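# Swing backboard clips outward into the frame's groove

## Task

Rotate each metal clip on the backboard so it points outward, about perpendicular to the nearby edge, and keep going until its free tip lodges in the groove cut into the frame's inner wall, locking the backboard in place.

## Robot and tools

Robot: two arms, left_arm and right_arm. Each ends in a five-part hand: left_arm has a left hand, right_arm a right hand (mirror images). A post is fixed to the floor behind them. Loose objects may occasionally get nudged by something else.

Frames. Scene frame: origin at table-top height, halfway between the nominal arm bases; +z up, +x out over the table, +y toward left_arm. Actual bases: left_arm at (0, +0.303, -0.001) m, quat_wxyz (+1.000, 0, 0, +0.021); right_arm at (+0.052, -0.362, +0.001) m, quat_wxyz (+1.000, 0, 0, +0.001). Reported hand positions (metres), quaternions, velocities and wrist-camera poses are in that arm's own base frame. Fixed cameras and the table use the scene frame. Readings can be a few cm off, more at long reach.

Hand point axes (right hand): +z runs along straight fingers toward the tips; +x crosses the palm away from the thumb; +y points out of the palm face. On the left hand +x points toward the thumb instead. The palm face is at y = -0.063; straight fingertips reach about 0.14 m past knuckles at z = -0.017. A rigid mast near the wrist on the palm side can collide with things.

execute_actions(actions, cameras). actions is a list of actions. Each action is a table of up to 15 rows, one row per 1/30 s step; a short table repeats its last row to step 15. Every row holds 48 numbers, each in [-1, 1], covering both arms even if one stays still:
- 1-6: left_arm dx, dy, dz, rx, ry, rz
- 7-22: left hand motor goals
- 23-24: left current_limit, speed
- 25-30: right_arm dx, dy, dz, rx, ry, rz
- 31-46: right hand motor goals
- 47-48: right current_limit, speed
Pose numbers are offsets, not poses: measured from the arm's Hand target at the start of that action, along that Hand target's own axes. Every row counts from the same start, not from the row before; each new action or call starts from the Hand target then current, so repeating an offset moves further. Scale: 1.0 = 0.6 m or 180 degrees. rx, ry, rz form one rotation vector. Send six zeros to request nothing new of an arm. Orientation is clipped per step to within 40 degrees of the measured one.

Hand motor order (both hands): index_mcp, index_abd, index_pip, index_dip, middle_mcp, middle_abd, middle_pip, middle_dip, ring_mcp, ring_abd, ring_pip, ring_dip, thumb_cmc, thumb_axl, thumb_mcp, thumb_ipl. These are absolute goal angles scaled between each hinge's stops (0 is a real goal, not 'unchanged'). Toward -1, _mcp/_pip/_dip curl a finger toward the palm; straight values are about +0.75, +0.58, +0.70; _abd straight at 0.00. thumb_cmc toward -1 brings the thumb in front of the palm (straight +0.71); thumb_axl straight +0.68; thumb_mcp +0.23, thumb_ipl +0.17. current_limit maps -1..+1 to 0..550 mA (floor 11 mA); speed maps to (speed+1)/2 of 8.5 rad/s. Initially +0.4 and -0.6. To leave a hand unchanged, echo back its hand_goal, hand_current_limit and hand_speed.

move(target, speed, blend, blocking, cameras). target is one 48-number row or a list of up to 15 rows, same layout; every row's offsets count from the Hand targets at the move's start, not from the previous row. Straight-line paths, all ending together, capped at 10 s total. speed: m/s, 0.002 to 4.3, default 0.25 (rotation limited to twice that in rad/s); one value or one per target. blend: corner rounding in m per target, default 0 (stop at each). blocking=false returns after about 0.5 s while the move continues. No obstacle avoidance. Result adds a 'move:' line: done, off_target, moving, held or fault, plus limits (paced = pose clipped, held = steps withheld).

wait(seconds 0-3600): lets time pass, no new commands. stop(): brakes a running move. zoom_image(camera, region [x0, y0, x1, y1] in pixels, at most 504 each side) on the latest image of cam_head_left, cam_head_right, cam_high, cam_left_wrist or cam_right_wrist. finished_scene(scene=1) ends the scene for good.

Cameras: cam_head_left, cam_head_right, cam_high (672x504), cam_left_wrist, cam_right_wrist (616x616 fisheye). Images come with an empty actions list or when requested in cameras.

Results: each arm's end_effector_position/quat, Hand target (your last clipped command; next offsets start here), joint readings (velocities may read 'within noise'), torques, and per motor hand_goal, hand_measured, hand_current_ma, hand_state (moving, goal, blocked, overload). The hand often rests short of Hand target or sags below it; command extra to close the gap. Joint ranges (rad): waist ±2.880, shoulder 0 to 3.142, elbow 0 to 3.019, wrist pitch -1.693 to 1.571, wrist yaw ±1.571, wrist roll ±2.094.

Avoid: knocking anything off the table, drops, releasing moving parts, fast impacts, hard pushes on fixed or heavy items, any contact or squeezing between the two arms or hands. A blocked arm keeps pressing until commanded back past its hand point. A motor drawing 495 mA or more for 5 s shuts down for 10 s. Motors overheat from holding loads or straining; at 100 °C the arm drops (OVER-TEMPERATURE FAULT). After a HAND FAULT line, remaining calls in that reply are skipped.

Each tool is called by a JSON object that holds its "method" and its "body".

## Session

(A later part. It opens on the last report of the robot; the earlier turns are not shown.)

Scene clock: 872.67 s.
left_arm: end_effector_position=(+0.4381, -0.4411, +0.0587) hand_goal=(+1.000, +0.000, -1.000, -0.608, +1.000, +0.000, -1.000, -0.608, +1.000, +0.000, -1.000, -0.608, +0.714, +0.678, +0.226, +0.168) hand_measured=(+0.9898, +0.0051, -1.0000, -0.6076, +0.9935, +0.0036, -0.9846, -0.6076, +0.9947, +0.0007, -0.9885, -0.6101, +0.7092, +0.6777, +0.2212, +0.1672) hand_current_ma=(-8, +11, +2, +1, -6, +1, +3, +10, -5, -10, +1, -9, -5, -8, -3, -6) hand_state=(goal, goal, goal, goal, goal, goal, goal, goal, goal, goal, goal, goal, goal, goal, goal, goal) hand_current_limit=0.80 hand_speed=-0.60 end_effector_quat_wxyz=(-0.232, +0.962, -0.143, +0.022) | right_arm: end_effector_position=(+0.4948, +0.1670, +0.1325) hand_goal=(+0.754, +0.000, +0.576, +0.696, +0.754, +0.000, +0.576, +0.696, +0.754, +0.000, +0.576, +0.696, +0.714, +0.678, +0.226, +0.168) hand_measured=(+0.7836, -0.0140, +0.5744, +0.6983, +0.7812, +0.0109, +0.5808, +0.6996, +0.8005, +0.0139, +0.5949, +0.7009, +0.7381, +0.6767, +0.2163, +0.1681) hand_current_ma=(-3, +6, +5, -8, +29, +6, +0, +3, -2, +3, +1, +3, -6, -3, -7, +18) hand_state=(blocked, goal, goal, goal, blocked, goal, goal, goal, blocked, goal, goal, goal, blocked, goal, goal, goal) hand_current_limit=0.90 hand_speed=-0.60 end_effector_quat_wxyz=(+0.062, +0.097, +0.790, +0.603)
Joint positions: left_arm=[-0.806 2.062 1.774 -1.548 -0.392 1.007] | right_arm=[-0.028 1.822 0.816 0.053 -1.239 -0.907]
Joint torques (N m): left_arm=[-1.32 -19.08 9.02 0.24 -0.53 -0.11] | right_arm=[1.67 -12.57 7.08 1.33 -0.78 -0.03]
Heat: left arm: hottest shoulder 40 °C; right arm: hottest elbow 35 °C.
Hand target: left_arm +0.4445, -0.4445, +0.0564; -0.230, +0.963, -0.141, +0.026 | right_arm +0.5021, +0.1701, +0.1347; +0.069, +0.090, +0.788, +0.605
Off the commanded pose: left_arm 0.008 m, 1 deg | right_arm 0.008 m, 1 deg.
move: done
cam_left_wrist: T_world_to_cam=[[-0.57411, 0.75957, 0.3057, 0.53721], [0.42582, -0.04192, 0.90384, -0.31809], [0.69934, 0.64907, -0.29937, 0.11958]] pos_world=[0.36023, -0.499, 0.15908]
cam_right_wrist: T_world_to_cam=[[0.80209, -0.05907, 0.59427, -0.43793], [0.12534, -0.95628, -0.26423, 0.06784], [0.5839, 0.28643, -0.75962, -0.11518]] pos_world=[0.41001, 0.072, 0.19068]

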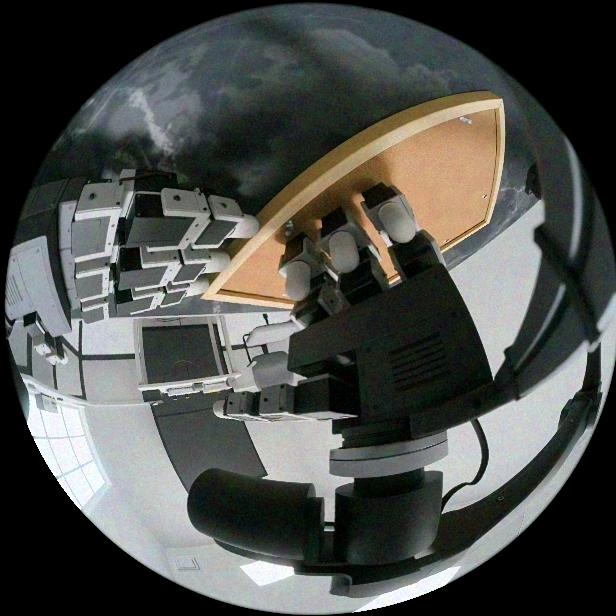

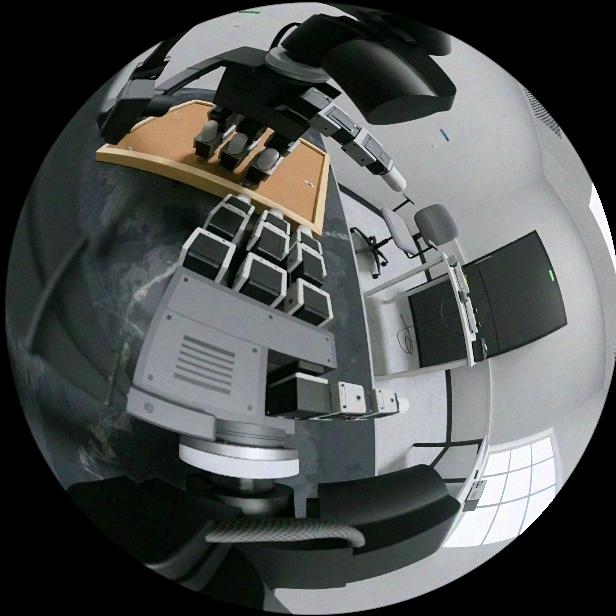

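{"method": "move", "body": {"target": [0.0003,0.0164,-0.0088,0,0,0, 1.0,0,-1.0,-0.608,1.0,0,-1.0,-0.608,1.0,0,-1.0,-0.608,0.714,0.678,0.226,0.168,0.8,-0.6, 0,0,0,0,0,0, 0.754,0,0.576,0.696,0.754,0,0.576,0.696,0.754,0,0.576,0.696,0.714,0.678,0.226,0.168,0.9,-0.6], "speed": 0.04, "cameras": ["cam_left_wrist","cam_right_wrist"]}}

{"method": "zoom_image", "body": {"camera": "cam_left_wrist", "region": [260, 190, 320, 250]}}

{"method": "zoom_image", "body": {"camera": "cam_right_wrist", "region": [220, 150, 280, 210]}}

Scene clock: 877.57 s.
left_arm: end_effector_position=(+0.4414, -0.4431, +0.0582) hand_goal=(+1.000, +0.000, -1.000, -0.608, +1.000, +0.000, -1.000, -0.608, +1.000, +0.000, -1.000, -0.608, +0.714, +0.678, +0.226, +0.168) hand_measured=(+0.9983, +0.0021, -1.0000, -0.6076, +0.9935, +0.0036, -0.9859, -0.6089, +0.9935, +0.0007, -0.9885, -0.6101, +0.7092, +0.6777, +0.2203, +0.1681) hand_current_ma=(-6, +3, +1, -11, -4, -6, +1, +1, -10, -8, +2, -10, -7, -10, -2, +5) hand_state=(goal, goal, goal, goal, goal, goal, goal, goal, goal, goal, goal, goal, goal, goal, goal, goal) hand_current_limit=0.80 hand_speed=-0.60 end_effector_quat_wxyz=(-0.231, +0.963, -0.134, +0.024) | right_arm: end_effector_position=(+0.4948, +0.1670, +0.1325) hand_goal=(+0.754, +0.000, +0.576, +0.696, +0.754, +0.000, +0.576, +0.696, +0.754, +0.000, +0.576, +0.696, +0.714, +0.678, +0.226, +0.168) hand_measured=(+0.7824, -0.0140, +0.5744, +0.6983, +0.7824, +0.0109, +0.5808, +0.6983, +0.8005, +0.0139, +0.5949, +0.7009, +0.7381, +0.6777, +0.2163, +0.1681) hand_current_ma=(-5, +9, +15, +3, +13, -13, +0, -5, -6, +0, +6, -4, +3, -15, +7, +15) hand_state=(blocked, goal, goal, goal, blocked, goal, goal, goal, blocked, goal, goal, goal, blocked, goal, goal, goal) hand_current_limit=0.90 hand_speed=-0.60 end_effector_quat_wxyz=(+0.062, +0.097, +0.790, +0.603)
Joint positions: left_arm=[-0.806 2.068 1.783 -1.548 -0.392 0.99] | right_arm=[-0.028 1.822 0.816 0.053 -1.239 -0.907]
Joint torques (N m): left_arm=[-2.37 -18.43 10.47 -0.4 -0.38 -0.12] | right_arm=[1.44 -12.34 7.06 1.33 -0.78 -0.04]
Heat: left arm: hottest shoulder 40 °C; right arm: hottest elbow 35 °C.
Hand target: left_arm +0.4415, -0.4553, +0.0566; -0.230, +0.963, -0.141, +0.026 | right_arm +0.5021, +0.1701, +0.1347; +0.069, +0.090, +0.788, +0.605
Off the commanded pose: left_arm 0.012 m, 1 deg | right_arm 0.008 m, 1 deg.
move: off_target (left_arm)
cam_left_wrist: T_world_to_cam=[[-0.5882, 0.75187, 0.29783, 0.54403], [0.41826, -0.03237, 0.90775, -0.3118], [0.69216, 0.65851, -0.29544, 0.12551]] pos_world=[0.36354, -0.50179, 0.15809]
cam_right_wrist: T_world_to_cam=[[0.80209, -0.05907, 0.59427, -0.43793], [0.12534, -0.95628, -0.26423, 0.06784], [0.5839, 0.28643, -0.75962, -0.11518]] pos_world=[0.41001, 0.072, 0.19068]

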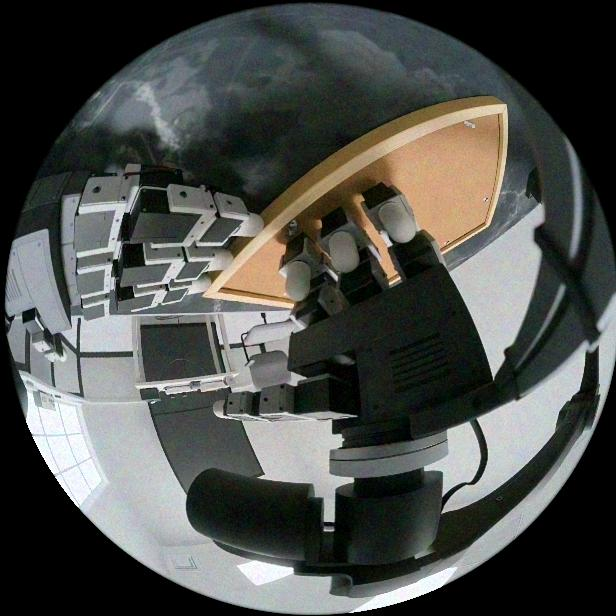

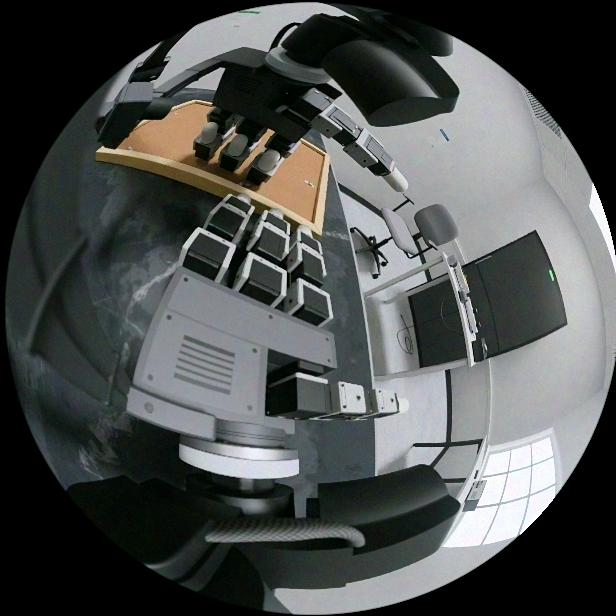

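Scaled by 8.400 from the camera's image (finer frame: 880x880).

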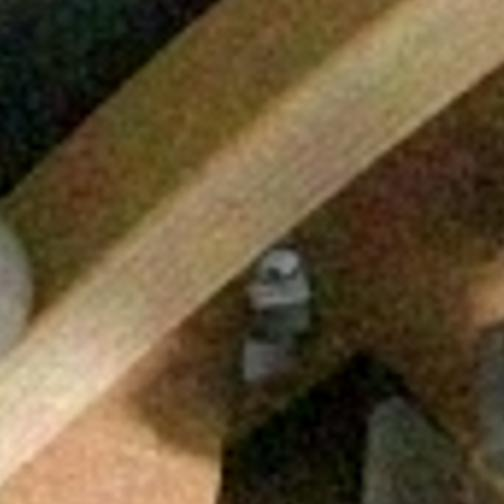

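Scaled by 8.400 from the camera's image (finer frame: 880x880).

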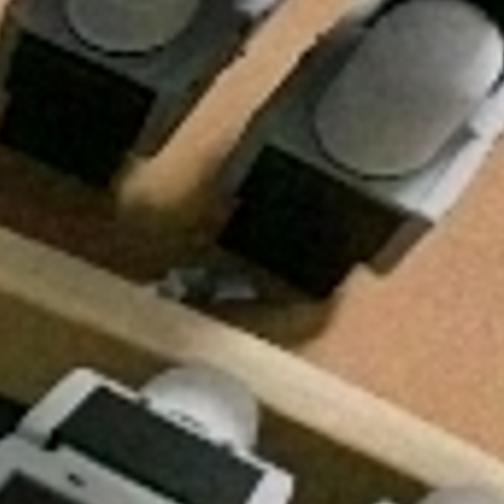

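{"method": "move", "body": {"target": [0.0003,0.0134,-0.0071,0,0,0, 1.0,0,-1.0,-0.608,1.0,0,-1.0,-0.608,1.0,0,-1.0,-0.608,0.714,0.678,0.226,0.168,0.8,-0.6, 0,0,0,0,0,0, 0.754,0,0.576,0.696,0.754,0,0.576,0.696,0.754,0,0.576,0.696,0.714,0.678,0.226,0.168,0.9,-0.6], "speed": 0.04, "cameras": ["cam_left_wrist","cam_right_wrist"]}}

{"method": "zoom_image", "body": {"camera": "cam_left_wrist", "region": [260, 190, 320, 250]}}

{"method": "zoom_image", "body": {"camera": "cam_right_wrist", "region": [220, 150, 280, 210]}}

Scene clock: 880.03 s.
left_arm: end_effector_position=(+0.4428, -0.4495, +0.0581) hand_goal=(+1.000, +0.000, -1.000, -0.608, +1.000, +0.000, -1.000, -0.608, +1.000, +0.000, -1.000, -0.608, +0.714, +0.678, +0.226, +0.168) hand_measured=(+0.9995, +0.0065, -1.0000, -0.6063, +0.9935, +0.0036, -0.9859, -0.6089, +0.9935, +0.0007, -0.9885, -0.6114, +0.7092, +0.6777, +0.2212, +0.1672) hand_current_ma=(-6, +1, +4, -15, -6, -9, +12, +8, -13, -3, -4, -9, -3, -9, -2, +9) hand_state=(goal, goal, goal, goal, goal, goal, goal, goal, goal, goal, goal, goal, goal, goal, goal, goal) hand_current_limit=0.80 hand_speed=-0.60 end_effector_quat_wxyz=(-0.231, +0.964, -0.131, +0.026) | right_arm: end_effector_position=(+0.4948, +0.1670, +0.1325) hand_goal=(+0.754, +0.000, +0.576, +0.696, +0.754, +0.000, +0.576, +0.696, +0.754, +0.000, +0.576, +0.696, +0.714, +0.678, +0.226, +0.168) hand_measured=(+0.7836, -0.0140, +0.5744, +0.6983, +0.7812, +0.0109, +0.5821, +0.6996, +0.8017, +0.0139, +0.5949, +0.7009, +0.7381, +0.6777, +0.2163, +0.1681) hand_current_ma=(+8, -3, +15, +18, +14, -7, -7, -4, +10, +8, +17, -6, +3, -3, +5, +8) hand_state=(blocked, goal, goal, goal, blocked, goal, goal, goal, blocked, goal, goal, goal, blocked, goal, goal, goal) hand_current_limit=0.90 hand_speed=-0.60 end_effector_quat_wxyz=(+0.062, +0.097, +0.790, +0.603)
Joint positions: left_arm=[-0.813 2.083 1.807 -1.561 -0.392 0.974] | right_arm=[-0.028 1.822 0.816 0.053 -1.239 -0.907]
Joint torques (N m): left_arm=[-2.78 -18.73 10.44 -0.5 -0.26 -0.11] | right_arm=[1.61 -12.45 7.02 1.32 -0.79 -0.04]
Heat: left arm: hottest shoulder 41 °C; right arm: hottest elbow 35 °C.
Hand target: left_arm +0.4392, -0.4639, +0.0567; -0.230, +0.963, -0.141, +0.026 | right_arm +0.5021, +0.1701, +0.1347; +0.069, +0.090, +0.788, +0.605
Off the commanded pose: left_arm 0.015 m, 1 deg | right_arm 0.008 m, 1 deg.
move: off_target (left_arm)
cam_left_wrist: T_world_to_cam=[[-0.59466, 0.74766, 0.29561, 0.55083], [0.41432, -0.03012, 0.90963, -0.30988], [0.689, 0.6634, -0.29186, 0.13207]] pos_world=[0.36494, -0.50878, 0.15759]
cam_right_wrist: T_world_to_cam=[[0.80209, -0.05907, 0.59427, -0.43793], [0.12534, -0.95628, -0.26423, 0.06784], [0.5839, 0.28643, -0.75962, -0.11518]] pos_world=[0.41001, 0.072, 0.19068]

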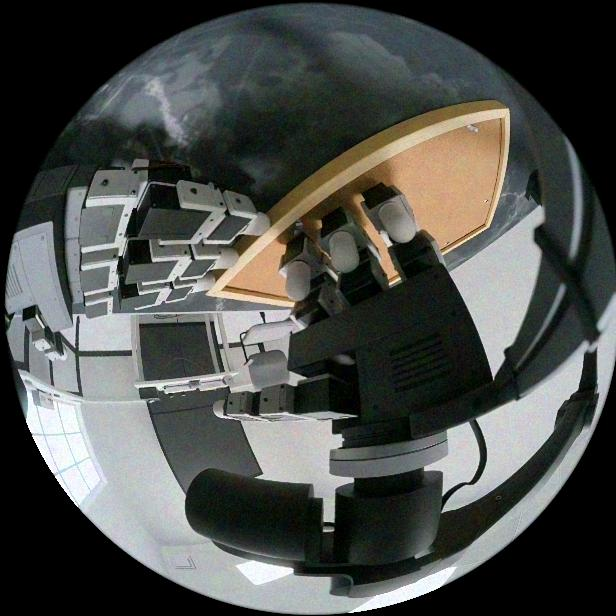

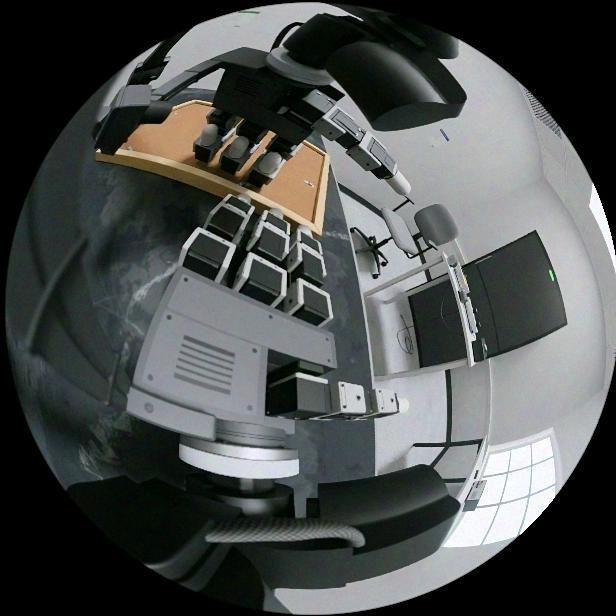

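Scaled by 8.400 from the camera's image (finer frame: 880x880).

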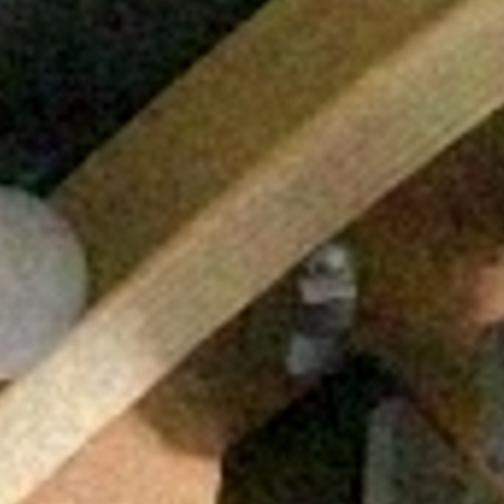

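Scaled by 8.400 from the camera's image (finer frame: 880x880).

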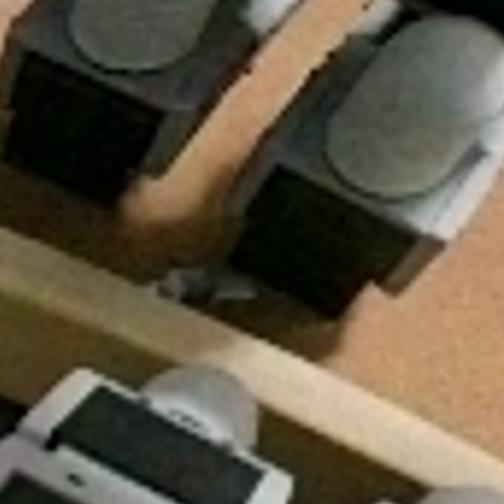

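{"method": "move", "body": {"target": [0.0,0.0107,-0.0057,0,0,0, 1.0,0,-1.0,-0.608,1.0,0,-1.0,-0.608,1.0,0,-1.0,-0.608,0.714,0.678,0.226,0.168,0.8,-0.6, 0,0,0,0,0,0, 0.754,0,0.576,0.696,0.754,0,0.576,0.696,0.754,0,0.576,0.696,0.714,0.678,0.226,0.168,0.9,-0.6], "speed": 0.04, "cameras": ["cam_left_wrist","cam_right_wrist"]}}

{"method": "zoom_image", "body": {"camera": "cam_left_wrist", "region": [270, 200, 320, 250]}}

{"method": "zoom_image", "body": {"camera": "cam_right_wrist", "region": [220, 150, 280, 210]}}

Scene clock: 882.87 s.
left_arm: end_effector_position=(+0.4406, -0.4577, +0.0584) hand_goal=(+1.000, +0.000, -1.000, -0.608, +1.000, +0.000, -1.000, -0.608, +1.000, +0.000, -1.000, -0.608, +0.714, +0.678, +0.226, +0.168) hand_measured=(+1.0000, +0.0065, -1.0000, -0.6076, +0.9935, +0.0051, -0.9859, -0.6089, +0.9947, +0.0007, -0.9885, -0.6101, +0.7092, +0.6767, +0.2203, +0.1681) hand_current_ma=(-12, +15, +3, -10, +1, -2, +14, +13, -2, +0, -9, -9, -2, -3, -6, -3) hand_state=(goal, goal, goal, goal, goal, goal, goal, goal, goal, goal, goal, goal, goal, goal, goal, goal) hand_current_limit=0.80 hand_speed=-0.60 end_effector_quat_wxyz=(-0.231, +0.964, -0.132, +0.026) | right_arm: end_effector_position=(+0.4948, +0.1670, +0.1325) hand_goal=(+0.754, +0.000, +0.576, +0.696, +0.754, +0.000, +0.576, +0.696, +0.754, +0.000, +0.576, +0.696, +0.714, +0.678, +0.226, +0.168) hand_measured=(+0.7836, -0.0140, +0.5744, +0.6983, +0.7812, +0.0124, +0.5808, +0.6996, +0.8005, +0.0139, +0.5949, +0.7009, +0.7381, +0.6767, +0.2163, +0.1681) hand_current_ma=(-3, -5, +7, -8, +9, -14, +12, +8, +0, +9, +25, +4, +15, -14, +2, +4) hand_state=(blocked, goal, goal, goal, blocked, goal, goal, goal, blocked, goal, goal, goal, blocked, goal, goal, goal) hand_current_limit=0.90 hand_speed=-0.60 end_effector_quat_wxyz=(+0.062, +0.097, +0.790, +0.603)
Joint positions: left_arm=[-0.824 2.095 1.827 -1.571 -0.389 0.965] | right_arm=[-0.028 1.822 0.816 0.053 -1.239 -0.907]
Joint torques (N m): left_arm=[-2.73 -18.84 10.43 -0.58 -0.23 -0.11] | right_arm=[1.32 -12.69 7.09 1.32 -0.78 -0.04]
Heat: left arm: hottest shoulder 41 °C; right arm: hottest elbow 35 °C.
Hand target: left_arm +0.4372, -0.4709, +0.0570; -0.230, +0.963, -0.141, +0.026 | right_arm +0.5021, +0.1701, +0.1347; +0.069, +0.090, +0.788, +0.605
Off the commanded pose: left_arm 0.014 m, 1 deg | right_arm 0.008 m, 1 deg.
move: off_target (left_arm)
cam_left_wrist: T_world_to_cam=[[-0.59288, 0.74952, 0.29446, 0.55571], [0.41402, -0.02993, 0.90978, -0.30921], [0.69071, 0.66131, -0.29257, 0.13747]] pos_world=[0.36254, -0.51668, 0.1579]
cam_right_wrist: T_world_to_cam=[[0.80209, -0.05907, 0.59427, -0.43793], [0.12534, -0.95628, -0.26423, 0.06784], [0.5839, 0.28643, -0.75962, -0.11518]] pos_world=[0.41001, 0.072, 0.19068]

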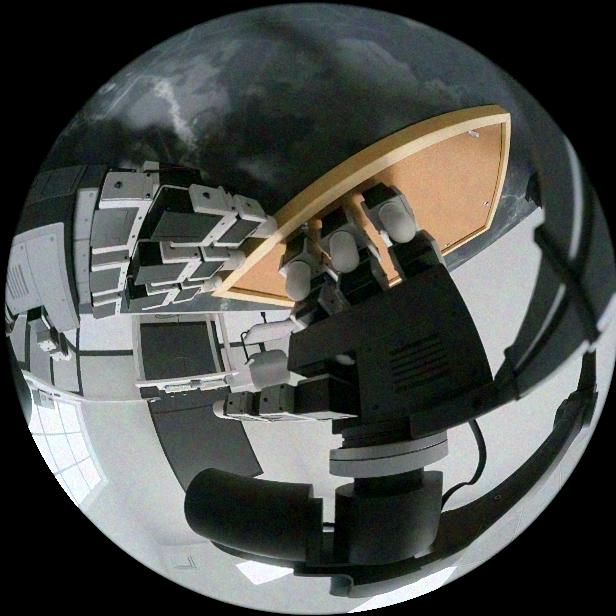

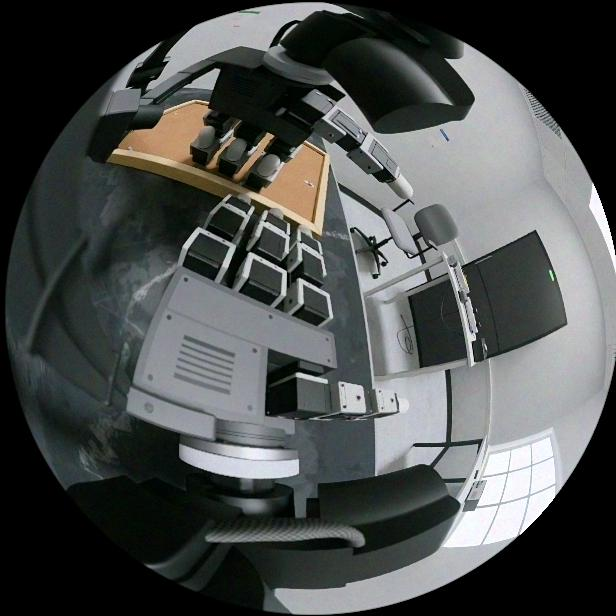

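Scaled by 10.080 from the camera's image (finer frame: 880x880).

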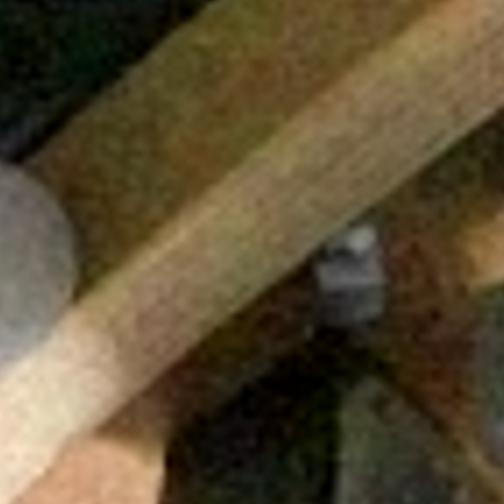

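Scaled by 8.400 from the camera's image (finer frame: 880x880).

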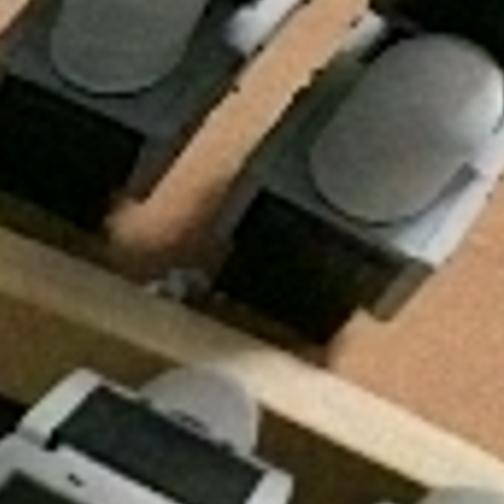

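{"method": "move", "body": {"target": [[-0.0007,-0.043,-0.0261,0,0,0, 1.0,0.1,-1.0,-0.608,1.0,0,-1.0,-0.608,1.0,0,-1.0,-0.608,0.714,0.678,0.226,0.168,0.8,-0.6, 0,0,0,0,0,0, 0.754,0,0.576,0.696,0.754,0,0.576,0.696,0.754,0,0.576,0.696,0.714,0.678,0.226,0.168,0.9,-0.6]], "speed": 0.05, "cameras": ["cam_left_wrist","cam_right_wrist"]}}

{"method": "zoom_image", "body": {"camera": "cam_left_wrist", "region": [260, 180, 330, 250]}}

{"method": "zoom_image", "body": {"camera": "cam_right_wrist", "region": [180, 120, 280, 220]}}

Scene clock: 914.20 s.
left_arm: end_effector_position=(+0.4338, -0.4521, +0.0587) hand_goal=(+1.000, +0.100, -1.000, -0.608, +1.000, +0.000, -1.000, -0.608, +1.000, +0.000, -1.000, -0.608, +0.714, +0.678, +0.226, +0.168) hand_measured=(+0.9971, +0.0930, -1.0000, -0.6063, +0.9935, +0.0036, -0.9846, -0.6089, +0.9947, +0.0007, -0.9885, -0.6101, +0.7092, +0.6777, +0.2203, +0.1672) hand_current_ma=(-12, +5, +6, -12, -2, -5, +10, +7, -1, -8, -2, -11, +7, -5, +3, -3) hand_state=(goal, goal, goal, goal, goal, goal, goal, goal, goal, goal, goal, goal, goal, goal, goal, goal) hand_current_limit=0.80 hand_speed=-0.60 end_effector_quat_wxyz=(-0.240, +0.960, -0.144, +0.013) | right_arm: end_effector_position=(+0.4948, +0.1670, +0.1325) hand_goal=(+0.754, +0.000, +0.576, +0.696, +0.754, +0.000, +0.576, +0.696, +0.754, +0.000, +0.576, +0.696, +0.714, +0.678, +0.226, +0.168) hand_measured=(+0.7836, -0.0140, +0.5744, +0.6996, +0.7812, +0.0109, +0.5808, +0.6983, +0.8017, +0.0139, +0.5949, +0.7009, +0.7381, +0.6777, +0.2163, +0.1681) hand_current_ma=(+7, +15, -2, +1, +22, -1, +12, -4, +10, -1, +10, -8, +1, -10, +11, -9) hand_state=(blocked, goal, goal, goal, blocked, goal, goal, goal, blocked, goal, goal, goal, blocked, goal, goal, goal) hand_current_limit=0.90 hand_speed=-0.60 end_effector_quat_wxyz=(+0.062, +0.097, +0.790, +0.603)
Joint positions: left_arm=[-0.824 2.095 1.828 -1.601 -0.389 0.985] | right_arm=[-0.028 1.822 0.816 0.053 -1.239 -0.907]
Joint torques (N m): left_arm=[-1.08 -21.95 10.11 -0.76 -0.5 0.01] | right_arm=[1.73 -12.4 7.05 1.29 -0.77 -0.04]
Heat: left arm: hottest shoulder 41 °C; right arm: hottest elbow 36 °C.
Hand target: left_arm +0.4416, -0.4556, +0.0826; -0.230, +0.963, -0.141, +0.026 | right_arm +0.5021, +0.1701, +0.1347; +0.069, +0.090, +0.788, +0.605
Off the commanded pose: left_arm 0.025 m, 2 deg | right_arm 0.008 m, 1 deg.
move: off_target (left_arm)
cam_left_wrist: T_world_to_cam=[[-0.5709, 0.75265, 0.32802, 0.53726], [0.43864, -0.05811, 0.89678, -0.32918], [0.69402, 0.65585, -0.29697, 0.13496]] pos_world=[0.35745, -0.51201, 0.15906]
cam_right_wrist: T_world_to_cam=[[0.80209, -0.05907, 0.59427, -0.43793], [0.12534, -0.95628, -0.26423, 0.06784], [0.5839, 0.28643, -0.75962, -0.11518]] pos_world=[0.41001, 0.072, 0.19068]

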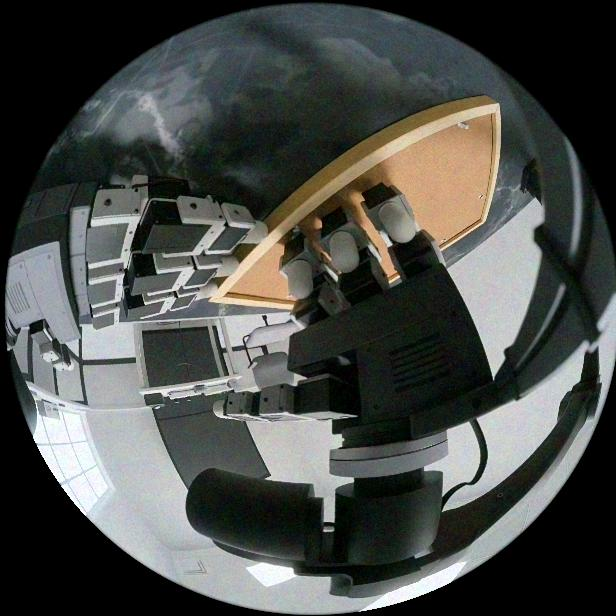

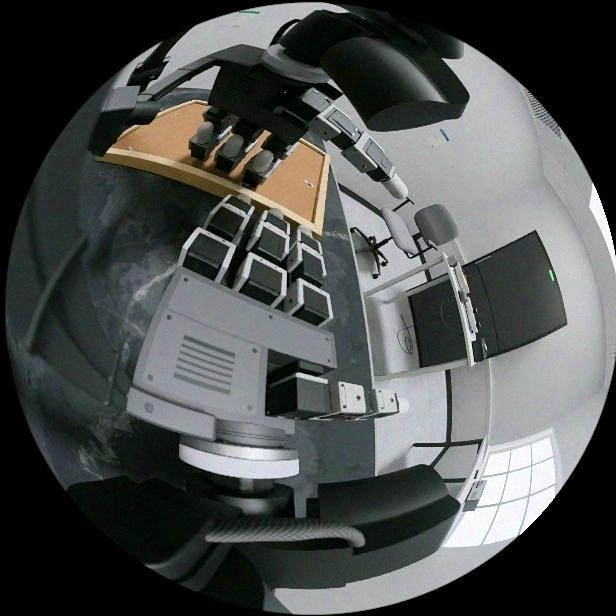

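Scaled by 7.200 from the camera's image (finer frame: 880x880).

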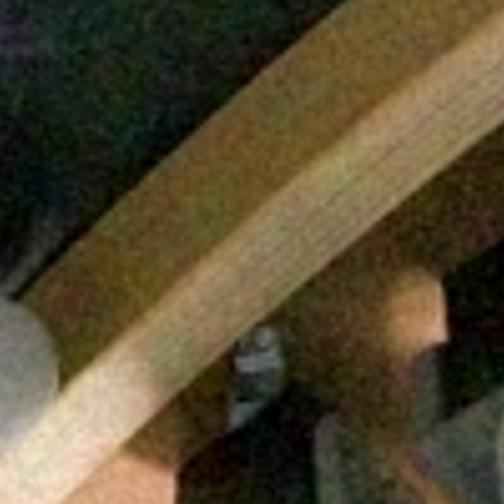

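Scaled by 5.040 from the camera's image (finer frame: 880x880).

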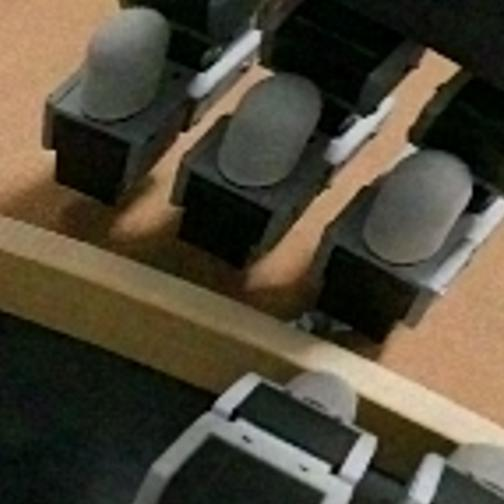

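{"method": "move", "body": {"target": [[0,-0.018,-0.0373,0,0,0, 1.0,0.1,-1.0,-0.608,1.0,0,-1.0,-0.608,1.0,0,-1.0,-0.608,0.714,0.678,0.226,0.168,0.8,-0.6, 0,0,0,0,0,0, 0.754,0,0.576,0.696,0.754,0,0.576,0.696,0.754,0,0.576,0.696,0.714,0.678,0.226,0.168,0.9,-0.6]], "speed": 0.05, "cameras": ["cam_left_wrist","cam_right_wrist"]}}

{"method": "zoom_image", "body": {"camera": "cam_left_wrist", "region": [260, 180, 330, 250]}}

{"method": "zoom_image", "body": {"camera": "cam_right_wrist", "region": [180, 120, 280, 220]}}

Scene clock: 916.83 s.
left_arm: end_effector_position=(+0.4317, -0.4500, +0.0746) hand_goal=(+1.000, +0.100, -1.000, -0.608, +1.000, +0.000, -1.000, -0.608, +1.000, +0.000, -1.000, -0.608, +0.714, +0.678, +0.226, +0.168) hand_measured=(+0.9971, +0.0930, -0.9962, -0.6076, +0.9935, +0.0051, -0.9846, -0.6101, +0.9947, -0.0008, -0.9885, -0.6114, +0.7079, +0.6767, +0.2203, +0.1681) hand_current_ma=(-9, +6, +7, -12, -2, -2, +2, +3, -9, -11, +1, -6, +0, -13, -4, +6) hand_state=(goal, goal, goal, goal, goal, goal, goal, goal, goal, goal, goal, goal, goal, goal, goal, goal) hand_current_limit=0.80 hand_speed=-0.60 end_effector_quat_wxyz=(-0.245, +0.958, -0.146, +0.006) | right_arm: end_effector_position=(+0.4948, +0.1670, +0.1325) hand_goal=(+0.754, +0.000, +0.576, +0.696, +0.754, +0.000, +0.576, +0.696, +0.754, +0.000, +0.576, +0.696, +0.714, +0.678, +0.226, +0.168) hand_measured=(+0.7836, -0.0140, +0.5744, +0.6983, +0.7824, +0.0109, +0.5808, +0.6983, +0.8005, +0.0139, +0.5949, +0.7009, +0.7368, +0.6777, +0.2173, +0.1681) hand_current_ma=(-3, -5, +12, +9, +13, -8, +2, +7, -1, +1, +23, -3, +2, -22, +5, +5) hand_state=(blocked, goal, goal, goal, blocked, goal, goal, goal, blocked, goal, goal, goal, blocked, goal, goal, goal) hand_current_limit=0.90 hand_speed=-0.60 end_effector_quat_wxyz=(+0.062, +0.097, +0.790, +0.603)
Joint positions: left_arm=[-0.824 2.089 1.861 -1.657 -0.389 0.987] | right_arm=[-0.028 1.822 0.816 0.053 -1.239 -0.907]
Joint torques (N m): left_arm=[-1.14 -22.59 11.03 -0.81 -0.49 0] | right_arm=[1.55 -12.4 7.08 1.29 -0.79 -0.04]
Heat: left arm: hottest shoulder 41 °C; right arm: hottest elbow 36 °C.
Hand target: left_arm +0.4419, -0.4561, +0.1075; -0.230, +0.963, -0.141, +0.026 | right_arm +0.5021, +0.1701, +0.1347; +0.069, +0.090, +0.788, +0.605
Off the commanded pose: left_arm 0.035 m, 3 deg | right_arm 0.008 m, 1 deg.
joint at its limit (left arm) — joint 4 (wrist pitch), lower limit.
move: off_target (left_arm)
cam_left_wrist: T_world_to_cam=[[-0.56544, 0.7489, 0.34558, 0.52392], [0.45028, -0.07075, 0.89008, -0.35264], [0.69103, 0.65889, -0.29721, 0.14237]] pos_world=[0.35665, -0.51112, 0.17514]
cam_right_wrist: T_world_to_cam=[[0.80209, -0.05907, 0.59427, -0.43793], [0.12534, -0.95628, -0.26423, 0.06784], [0.5839, 0.28643, -0.75962, -0.11518]] pos_world=[0.41001, 0.072, 0.19068]

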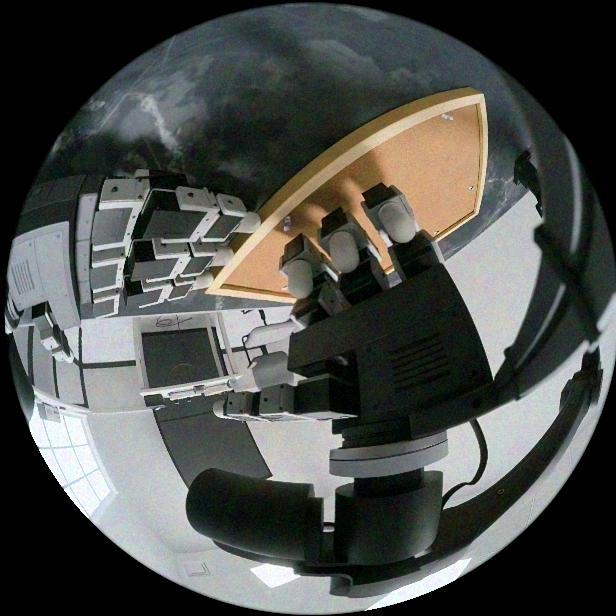

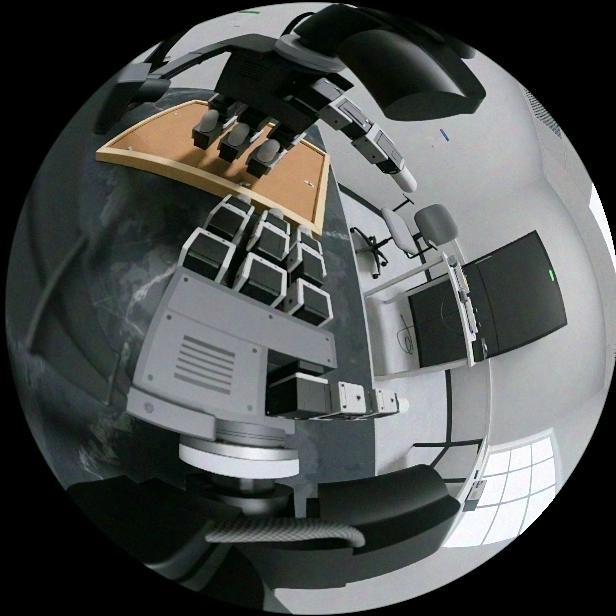

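Scaled by 7.200 from the camera's image (finer frame: 880x880).

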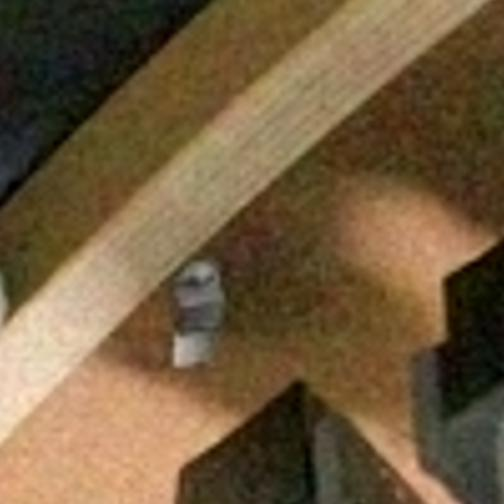

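Scaled by 5.040 from the camera's image (finer frame: 880x880).

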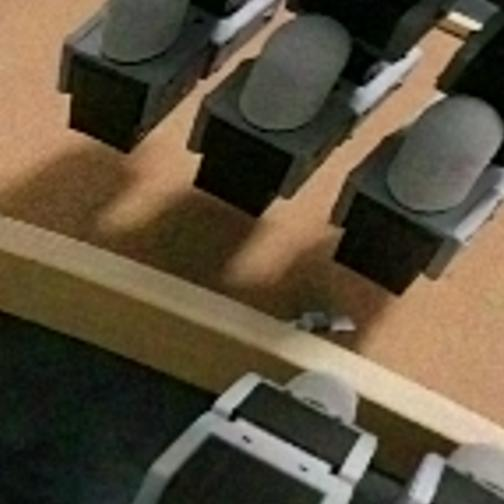

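{"method": "move", "body": {"target": [[-0.0108,-0.0038,0.0442,0,0,0, 1.0,0.1,-1.0,-0.608,1.0,0,-1.0,-0.608,1.0,0,-1.0,-0.608,0.714,0.678,0.226,0.168,0.8,-0.6, 0,0,0,0,0,0, 0.754,0,0.576,0.696,0.754,0,0.576,0.696,0.754,0,0.576,0.696,0.714,0.678,0.226,0.168,0.9,-0.6],[-0.0103,0.0185,0.0517,0,0,0, 1.0,0.1,-1.0,-0.608,1.0,0,-1.0,-0.608,1.0,0,-1.0,-0.608,0.714,0.678,0.226,0.168,0.8,-0.6, 0,0,0,0,0,0, 0.754,0,0.576,0.696,0.754,0,0.576,0.696,0.754,0,0.576,0.696,0.714,0.678,0.226,0.168,0.9,-0.6],[-0.0098,0.0325,0.0792,0,0,0, 1.0,0.1,-1.0,-0.608,1.0,0,-1.0,-0.608,1.0,0,-1.0,-0.608,0.714,0.678,0.226,0.168,0.8,-0.6, 0,0,0,0,0,0, 0.754,0,0.576,0.696,0.754,0,0.576,0.696,0.754,0,0.576,0.696,0.714,0.678,0.226,0.168,0.9,-0.6]], "speed": 0.05, "cameras": ["cam_left_wrist","cam_right_wrist"]}}

{"method": "zoom_image", "body": {"camera": "cam_left_wrist", "region": [260, 180, 330, 250]}}

{"method": "zoom_image", "body": {"camera": "cam_right_wrist", "region": [220, 150, 280, 210]}}

Scene clock: 927.70 s.
left_arm: end_effector_position=(+0.4338, -0.4508, +0.0590) hand_goal=(+1.000, +0.100, -1.000, -0.608, +1.000, +0.000, -1.000, -0.608, +1.000, +0.000, -1.000, -0.608, +0.714, +0.678, +0.226, +0.168) hand_measured=(+0.9971, +0.0900, -1.0000, -0.6089, +0.9935, +0.0051, -0.9846, -0.6089, +0.9947, +0.0007, -0.9897, -0.6101, +0.7079, +0.6767, +0.2203, +0.1681) hand_current_ma=(-11, -2, +4, -7, +3, -4, +2, +2, -6, -13, -5, -4, -7, -15, -4, +8) hand_state=(goal, goal, goal, goal, goal, goal, goal, goal, goal, goal, goal, goal, goal, goal, goal, goal) hand_current_limit=0.80 hand_speed=-0.60 end_effector_quat_wxyz=(-0.230, +0.962, -0.142, +0.024) | right_arm: end_effector_position=(+0.4948, +0.1670, +0.1325) hand_goal=(+0.754, +0.000, +0.576, +0.696, +0.754, +0.000, +0.576, +0.696, +0.754, +0.000, +0.576, +0.696, +0.714, +0.678, +0.226, +0.168) hand_measured=(+0.7836, -0.0140, +0.5744, +0.6983, +0.7812, +0.0109, +0.5808, +0.6983, +0.8005, +0.0139, +0.5949, +0.7009, +0.7381, +0.6777, +0.2173, +0.1672) hand_current_ma=(-10, +13, +4, +11, +12, -14, +9, +5, +10, -3, +8, -3, +19, +1, +11, +15) hand_state=(blocked, goal, goal, goal, blocked, goal, goal, goal, blocked, goal, goal, goal, blocked, goal, goal, goal) hand_current_limit=0.90 hand_speed=-0.60 end_effector_quat_wxyz=(+0.062, +0.097, +0.790, +0.603)
Joint positions: left_arm=[-0.822 2.07 1.788 -1.555 -0.389 0.99] | right_arm=[-0.028 1.822 0.816 0.053 -1.239 -0.907]
Joint torques (N m): left_arm=[-1.26 -19.84 7.72 0.27 -0.49 -0.13] | right_arm=[1.73 -12.34 7.05 1.28 -0.78 -0.03]
Heat: left arm: hottest shoulder 41 °C; right arm: hottest elbow 36 °C.
Hand target: left_arm +0.4366, -0.4505, +0.0564; -0.230, +0.963, -0.141, +0.026 | right_arm +0.5021, +0.1701, +0.1347; +0.069, +0.090, +0.788, +0.605
Off the commanded pose: left_arm 0.004 m, 0 deg | right_arm 0.008 m, 1 deg.
move: done
cam_left_wrist: T_world_to_cam=[[-0.5752, 0.76096, 0.30015, 0.54345], [0.42134, -0.03891, 0.90607, -0.31377], [0.70116, 0.64763, -0.29824, 0.12745]] pos_world=[0.35543, -0.5083, 0.15919]
cam_right_wrist: T_world_to_cam=[[0.80209, -0.05907, 0.59427, -0.43793], [0.12534, -0.95628, -0.26423, 0.06784], [0.5839, 0.28643, -0.75962, -0.11518]] pos_world=[0.41001, 0.072, 0.19068]

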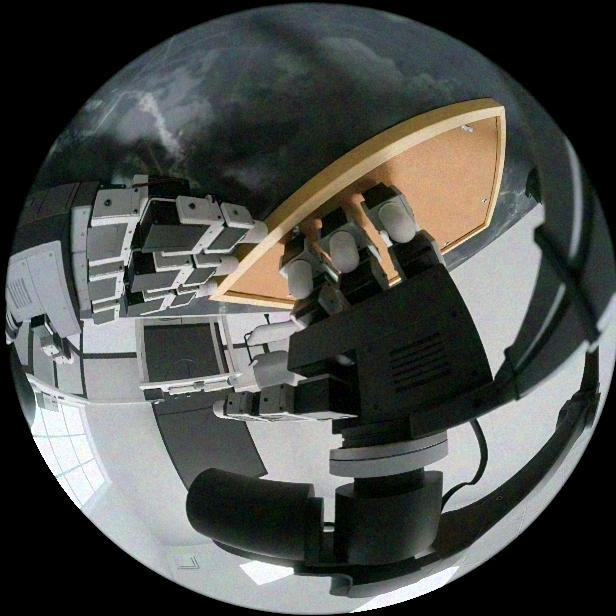

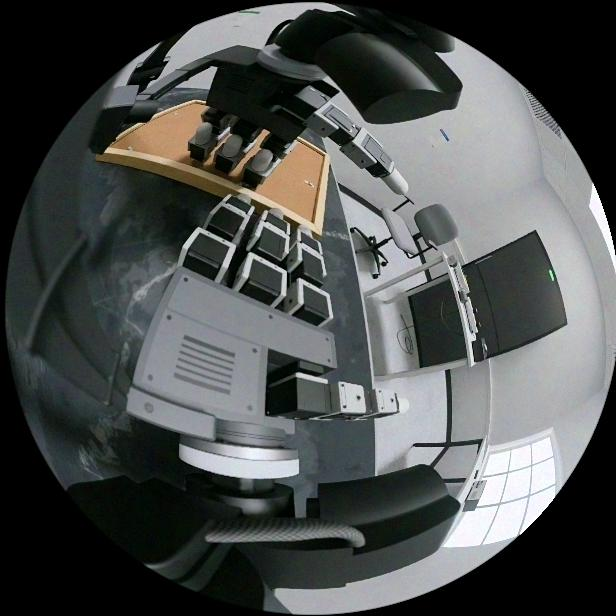

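Scaled by 7.200 from the camera's image (finer frame: 880x880).

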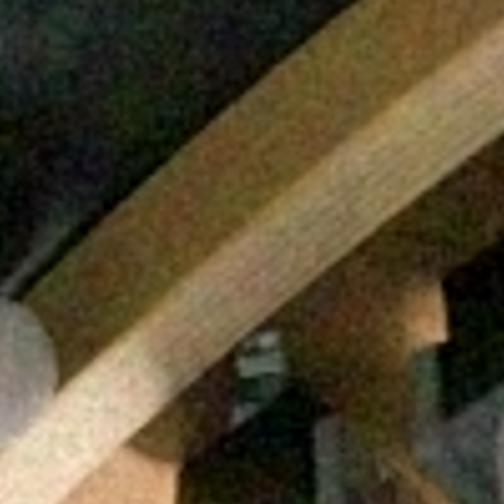

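Scaled by 8.400 from the camera's image (finer frame: 880x880).

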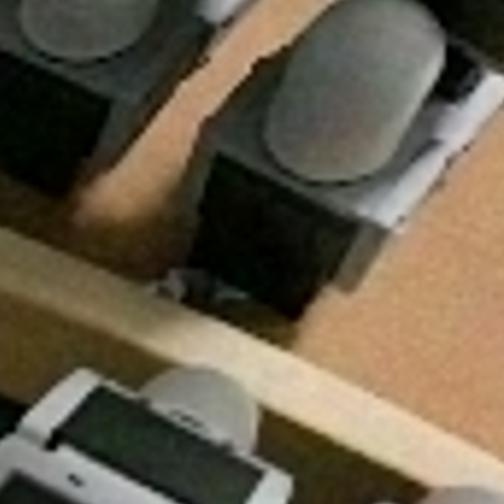

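{"method": "zoom_image", "body": {"camera": "cam_right_wrist", "region": [232, 170, 262, 200]}}

{"method": "zoom_image", "body": {"camera": "cam_left_wrist", "region": [282, 220, 322, 260]}}

Scaled by 16.800 from the camera's image (finer frame: 880x880).

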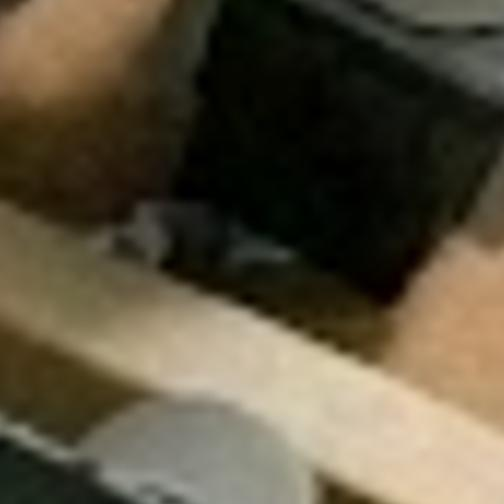

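Scaled by 12.600 from the camera's image (finer frame: 880x880).

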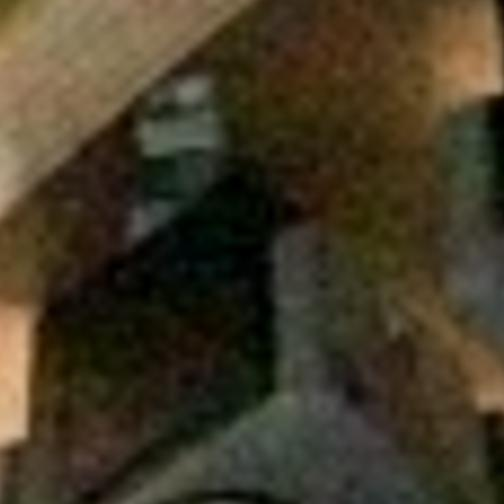

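{"method": "move", "body": {"target": [0.0003,0.0164,-0.0088,0,0,0, 1.0,0.1,-1.0,-0.608,1.0,0,-1.0,-0.608,1.0,0,-1.0,-0.608,0.714,0.678,0.226,0.168,0.8,-0.6, 0,0,0,0,0,0, 0.754,0,0.576,0.696,0.754,0,0.576,0.696,0.754,0,0.576,0.696,0.714,0.678,0.226,0.168,0.9,-0.6], "speed": 0.04, "cameras": ["cam_left_wrist","cam_right_wrist"]}}

{"method": "zoom_image", "body": {"camera": "cam_left_wrist", "region": [282, 210, 332, 260]}}

{"method": "zoom_image", "body": {"camera": "cam_right_wrist", "region": [232, 170, 262, 200]}}

Scene clock: 943.60 s.
left_arm: end_effector_position=(+0.4343, -0.4508, +0.0591) hand_goal=(+1.000, +0.100, -1.000, -0.608, +1.000, +0.000, -1.000, -0.608, +1.000, +0.000, -1.000, -0.608, +0.714, +0.678, +0.226, +0.168) hand_measured=(+0.9971, +0.0900, -1.0000, -0.6089, +0.9935, +0.0051, -0.9846, -0.6089, +0.9947, +0.0007, -0.9885, -0.6101, +0.7079, +0.6777, +0.2203, +0.1672) hand_current_ma=(-5, +13, +2, -5, +10, -13, +8, +7, -8, -9, -5, -3, -2, -7, +0, +1) hand_state=(goal, goal, goal, goal, goal, goal, goal, goal, goal, goal, goal, goal, goal, goal, goal, goal) hand_current_limit=0.80 hand_speed=-0.60 end_effector_quat_wxyz=(-0.230, +0.963, -0.139, +0.025) | right_arm: end_effector_position=(+0.4948, +0.1670, +0.1325) hand_goal=(+0.754, +0.000, +0.576, +0.696, +0.754, +0.000, +0.576, +0.696, +0.754, +0.000, +0.576, +0.696, +0.714, +0.678, +0.226, +0.168) hand_measured=(+0.7836, -0.0140, +0.5744, +0.6983, +0.7824, +0.0109, +0.5808, +0.6996, +0.8005, +0.0139, +0.5949, +0.7009, +0.7381, +0.6777, +0.2163, +0.1681) hand_current_ma=(+8, +19, +1, -1, +2, -15, +16, -18, +1, -9, -10, -1, -10, -2, +0, +11) hand_state=(blocked, goal, goal, goal, blocked, goal, goal, goal, blocked, goal, goal, goal, blocked, goal, goal, goal) hand_current_limit=0.90 hand_speed=-0.60 end_effector_quat_wxyz=(+0.062, +0.097, +0.790, +0.603)
Joint positions: left_arm=[-0.822 2.07 1.788 -1.555 -0.389 0.983] | right_arm=[-0.028 1.822 0.816 0.053 -1.239 -0.907]
Joint torques (N m): left_arm=[-2.43 -18.73 9.89 -0.39 -0.33 -0.15] | right_arm=[1.55 -12.51 7.02 1.29 -0.77 -0.04]
Heat: left arm: hottest shoulder 41 °C; right arm: hottest elbow 36 °C.
Hand target: left_arm +0.4336, -0.4613, +0.0568; -0.230, +0.963, -0.141, +0.026 | right_arm +0.5021, +0.1701, +0.1347; +0.069, +0.090, +0.788, +0.605
Off the commanded pose: left_arm 0.011 m, 0 deg | right_arm 0.008 m, 1 deg.
move: off_target (left_arm)
cam_left_wrist: T_world_to_cam=[[-0.58017, 0.75798, 0.2981, 0.54472], [0.41915, -0.03596, 0.90721, -0.31185], [0.69837, 0.65128, -0.29685, 0.12989]] pos_world=[0.35603, -0.50869, 0.15909]
cam_right_wrist: T_world_to_cam=[[0.80209, -0.05907, 0.59427, -0.43793], [0.12534, -0.95628, -0.26423, 0.06784], [0.5839, 0.28643, -0.75962, -0.11518]] pos_world=[0.41001, 0.072, 0.19068]

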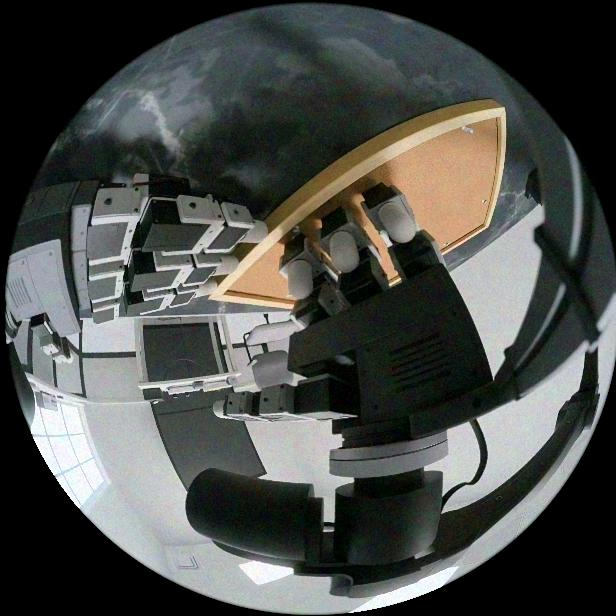

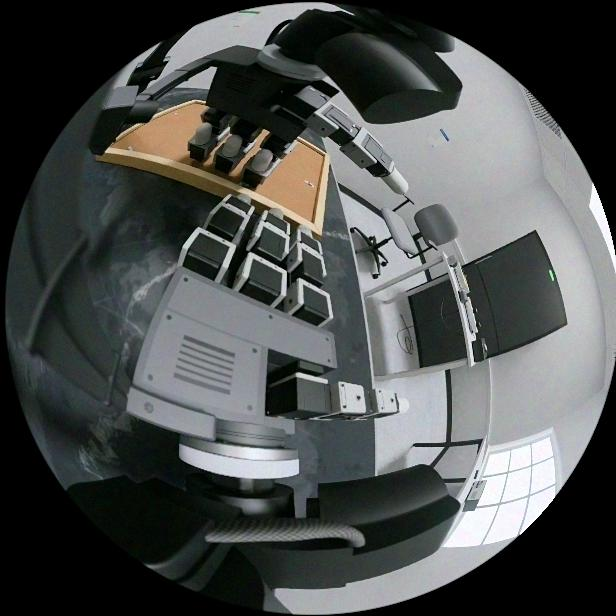

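Scaled by 10.080 from the camera's image (finer frame: 880x880).

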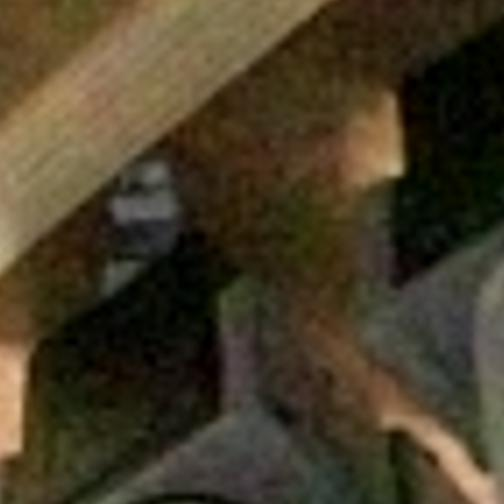

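Scaled by 16.800 from the camera's image (finer frame: 880x880).

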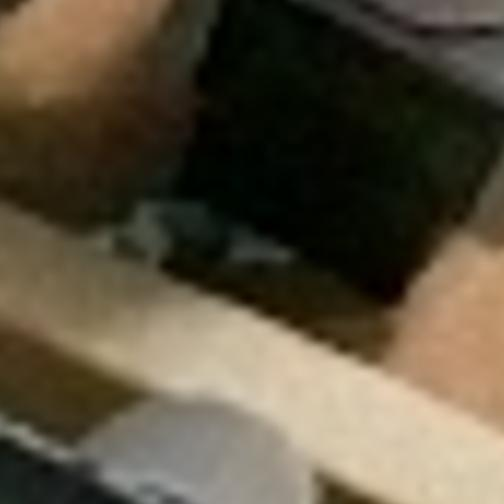

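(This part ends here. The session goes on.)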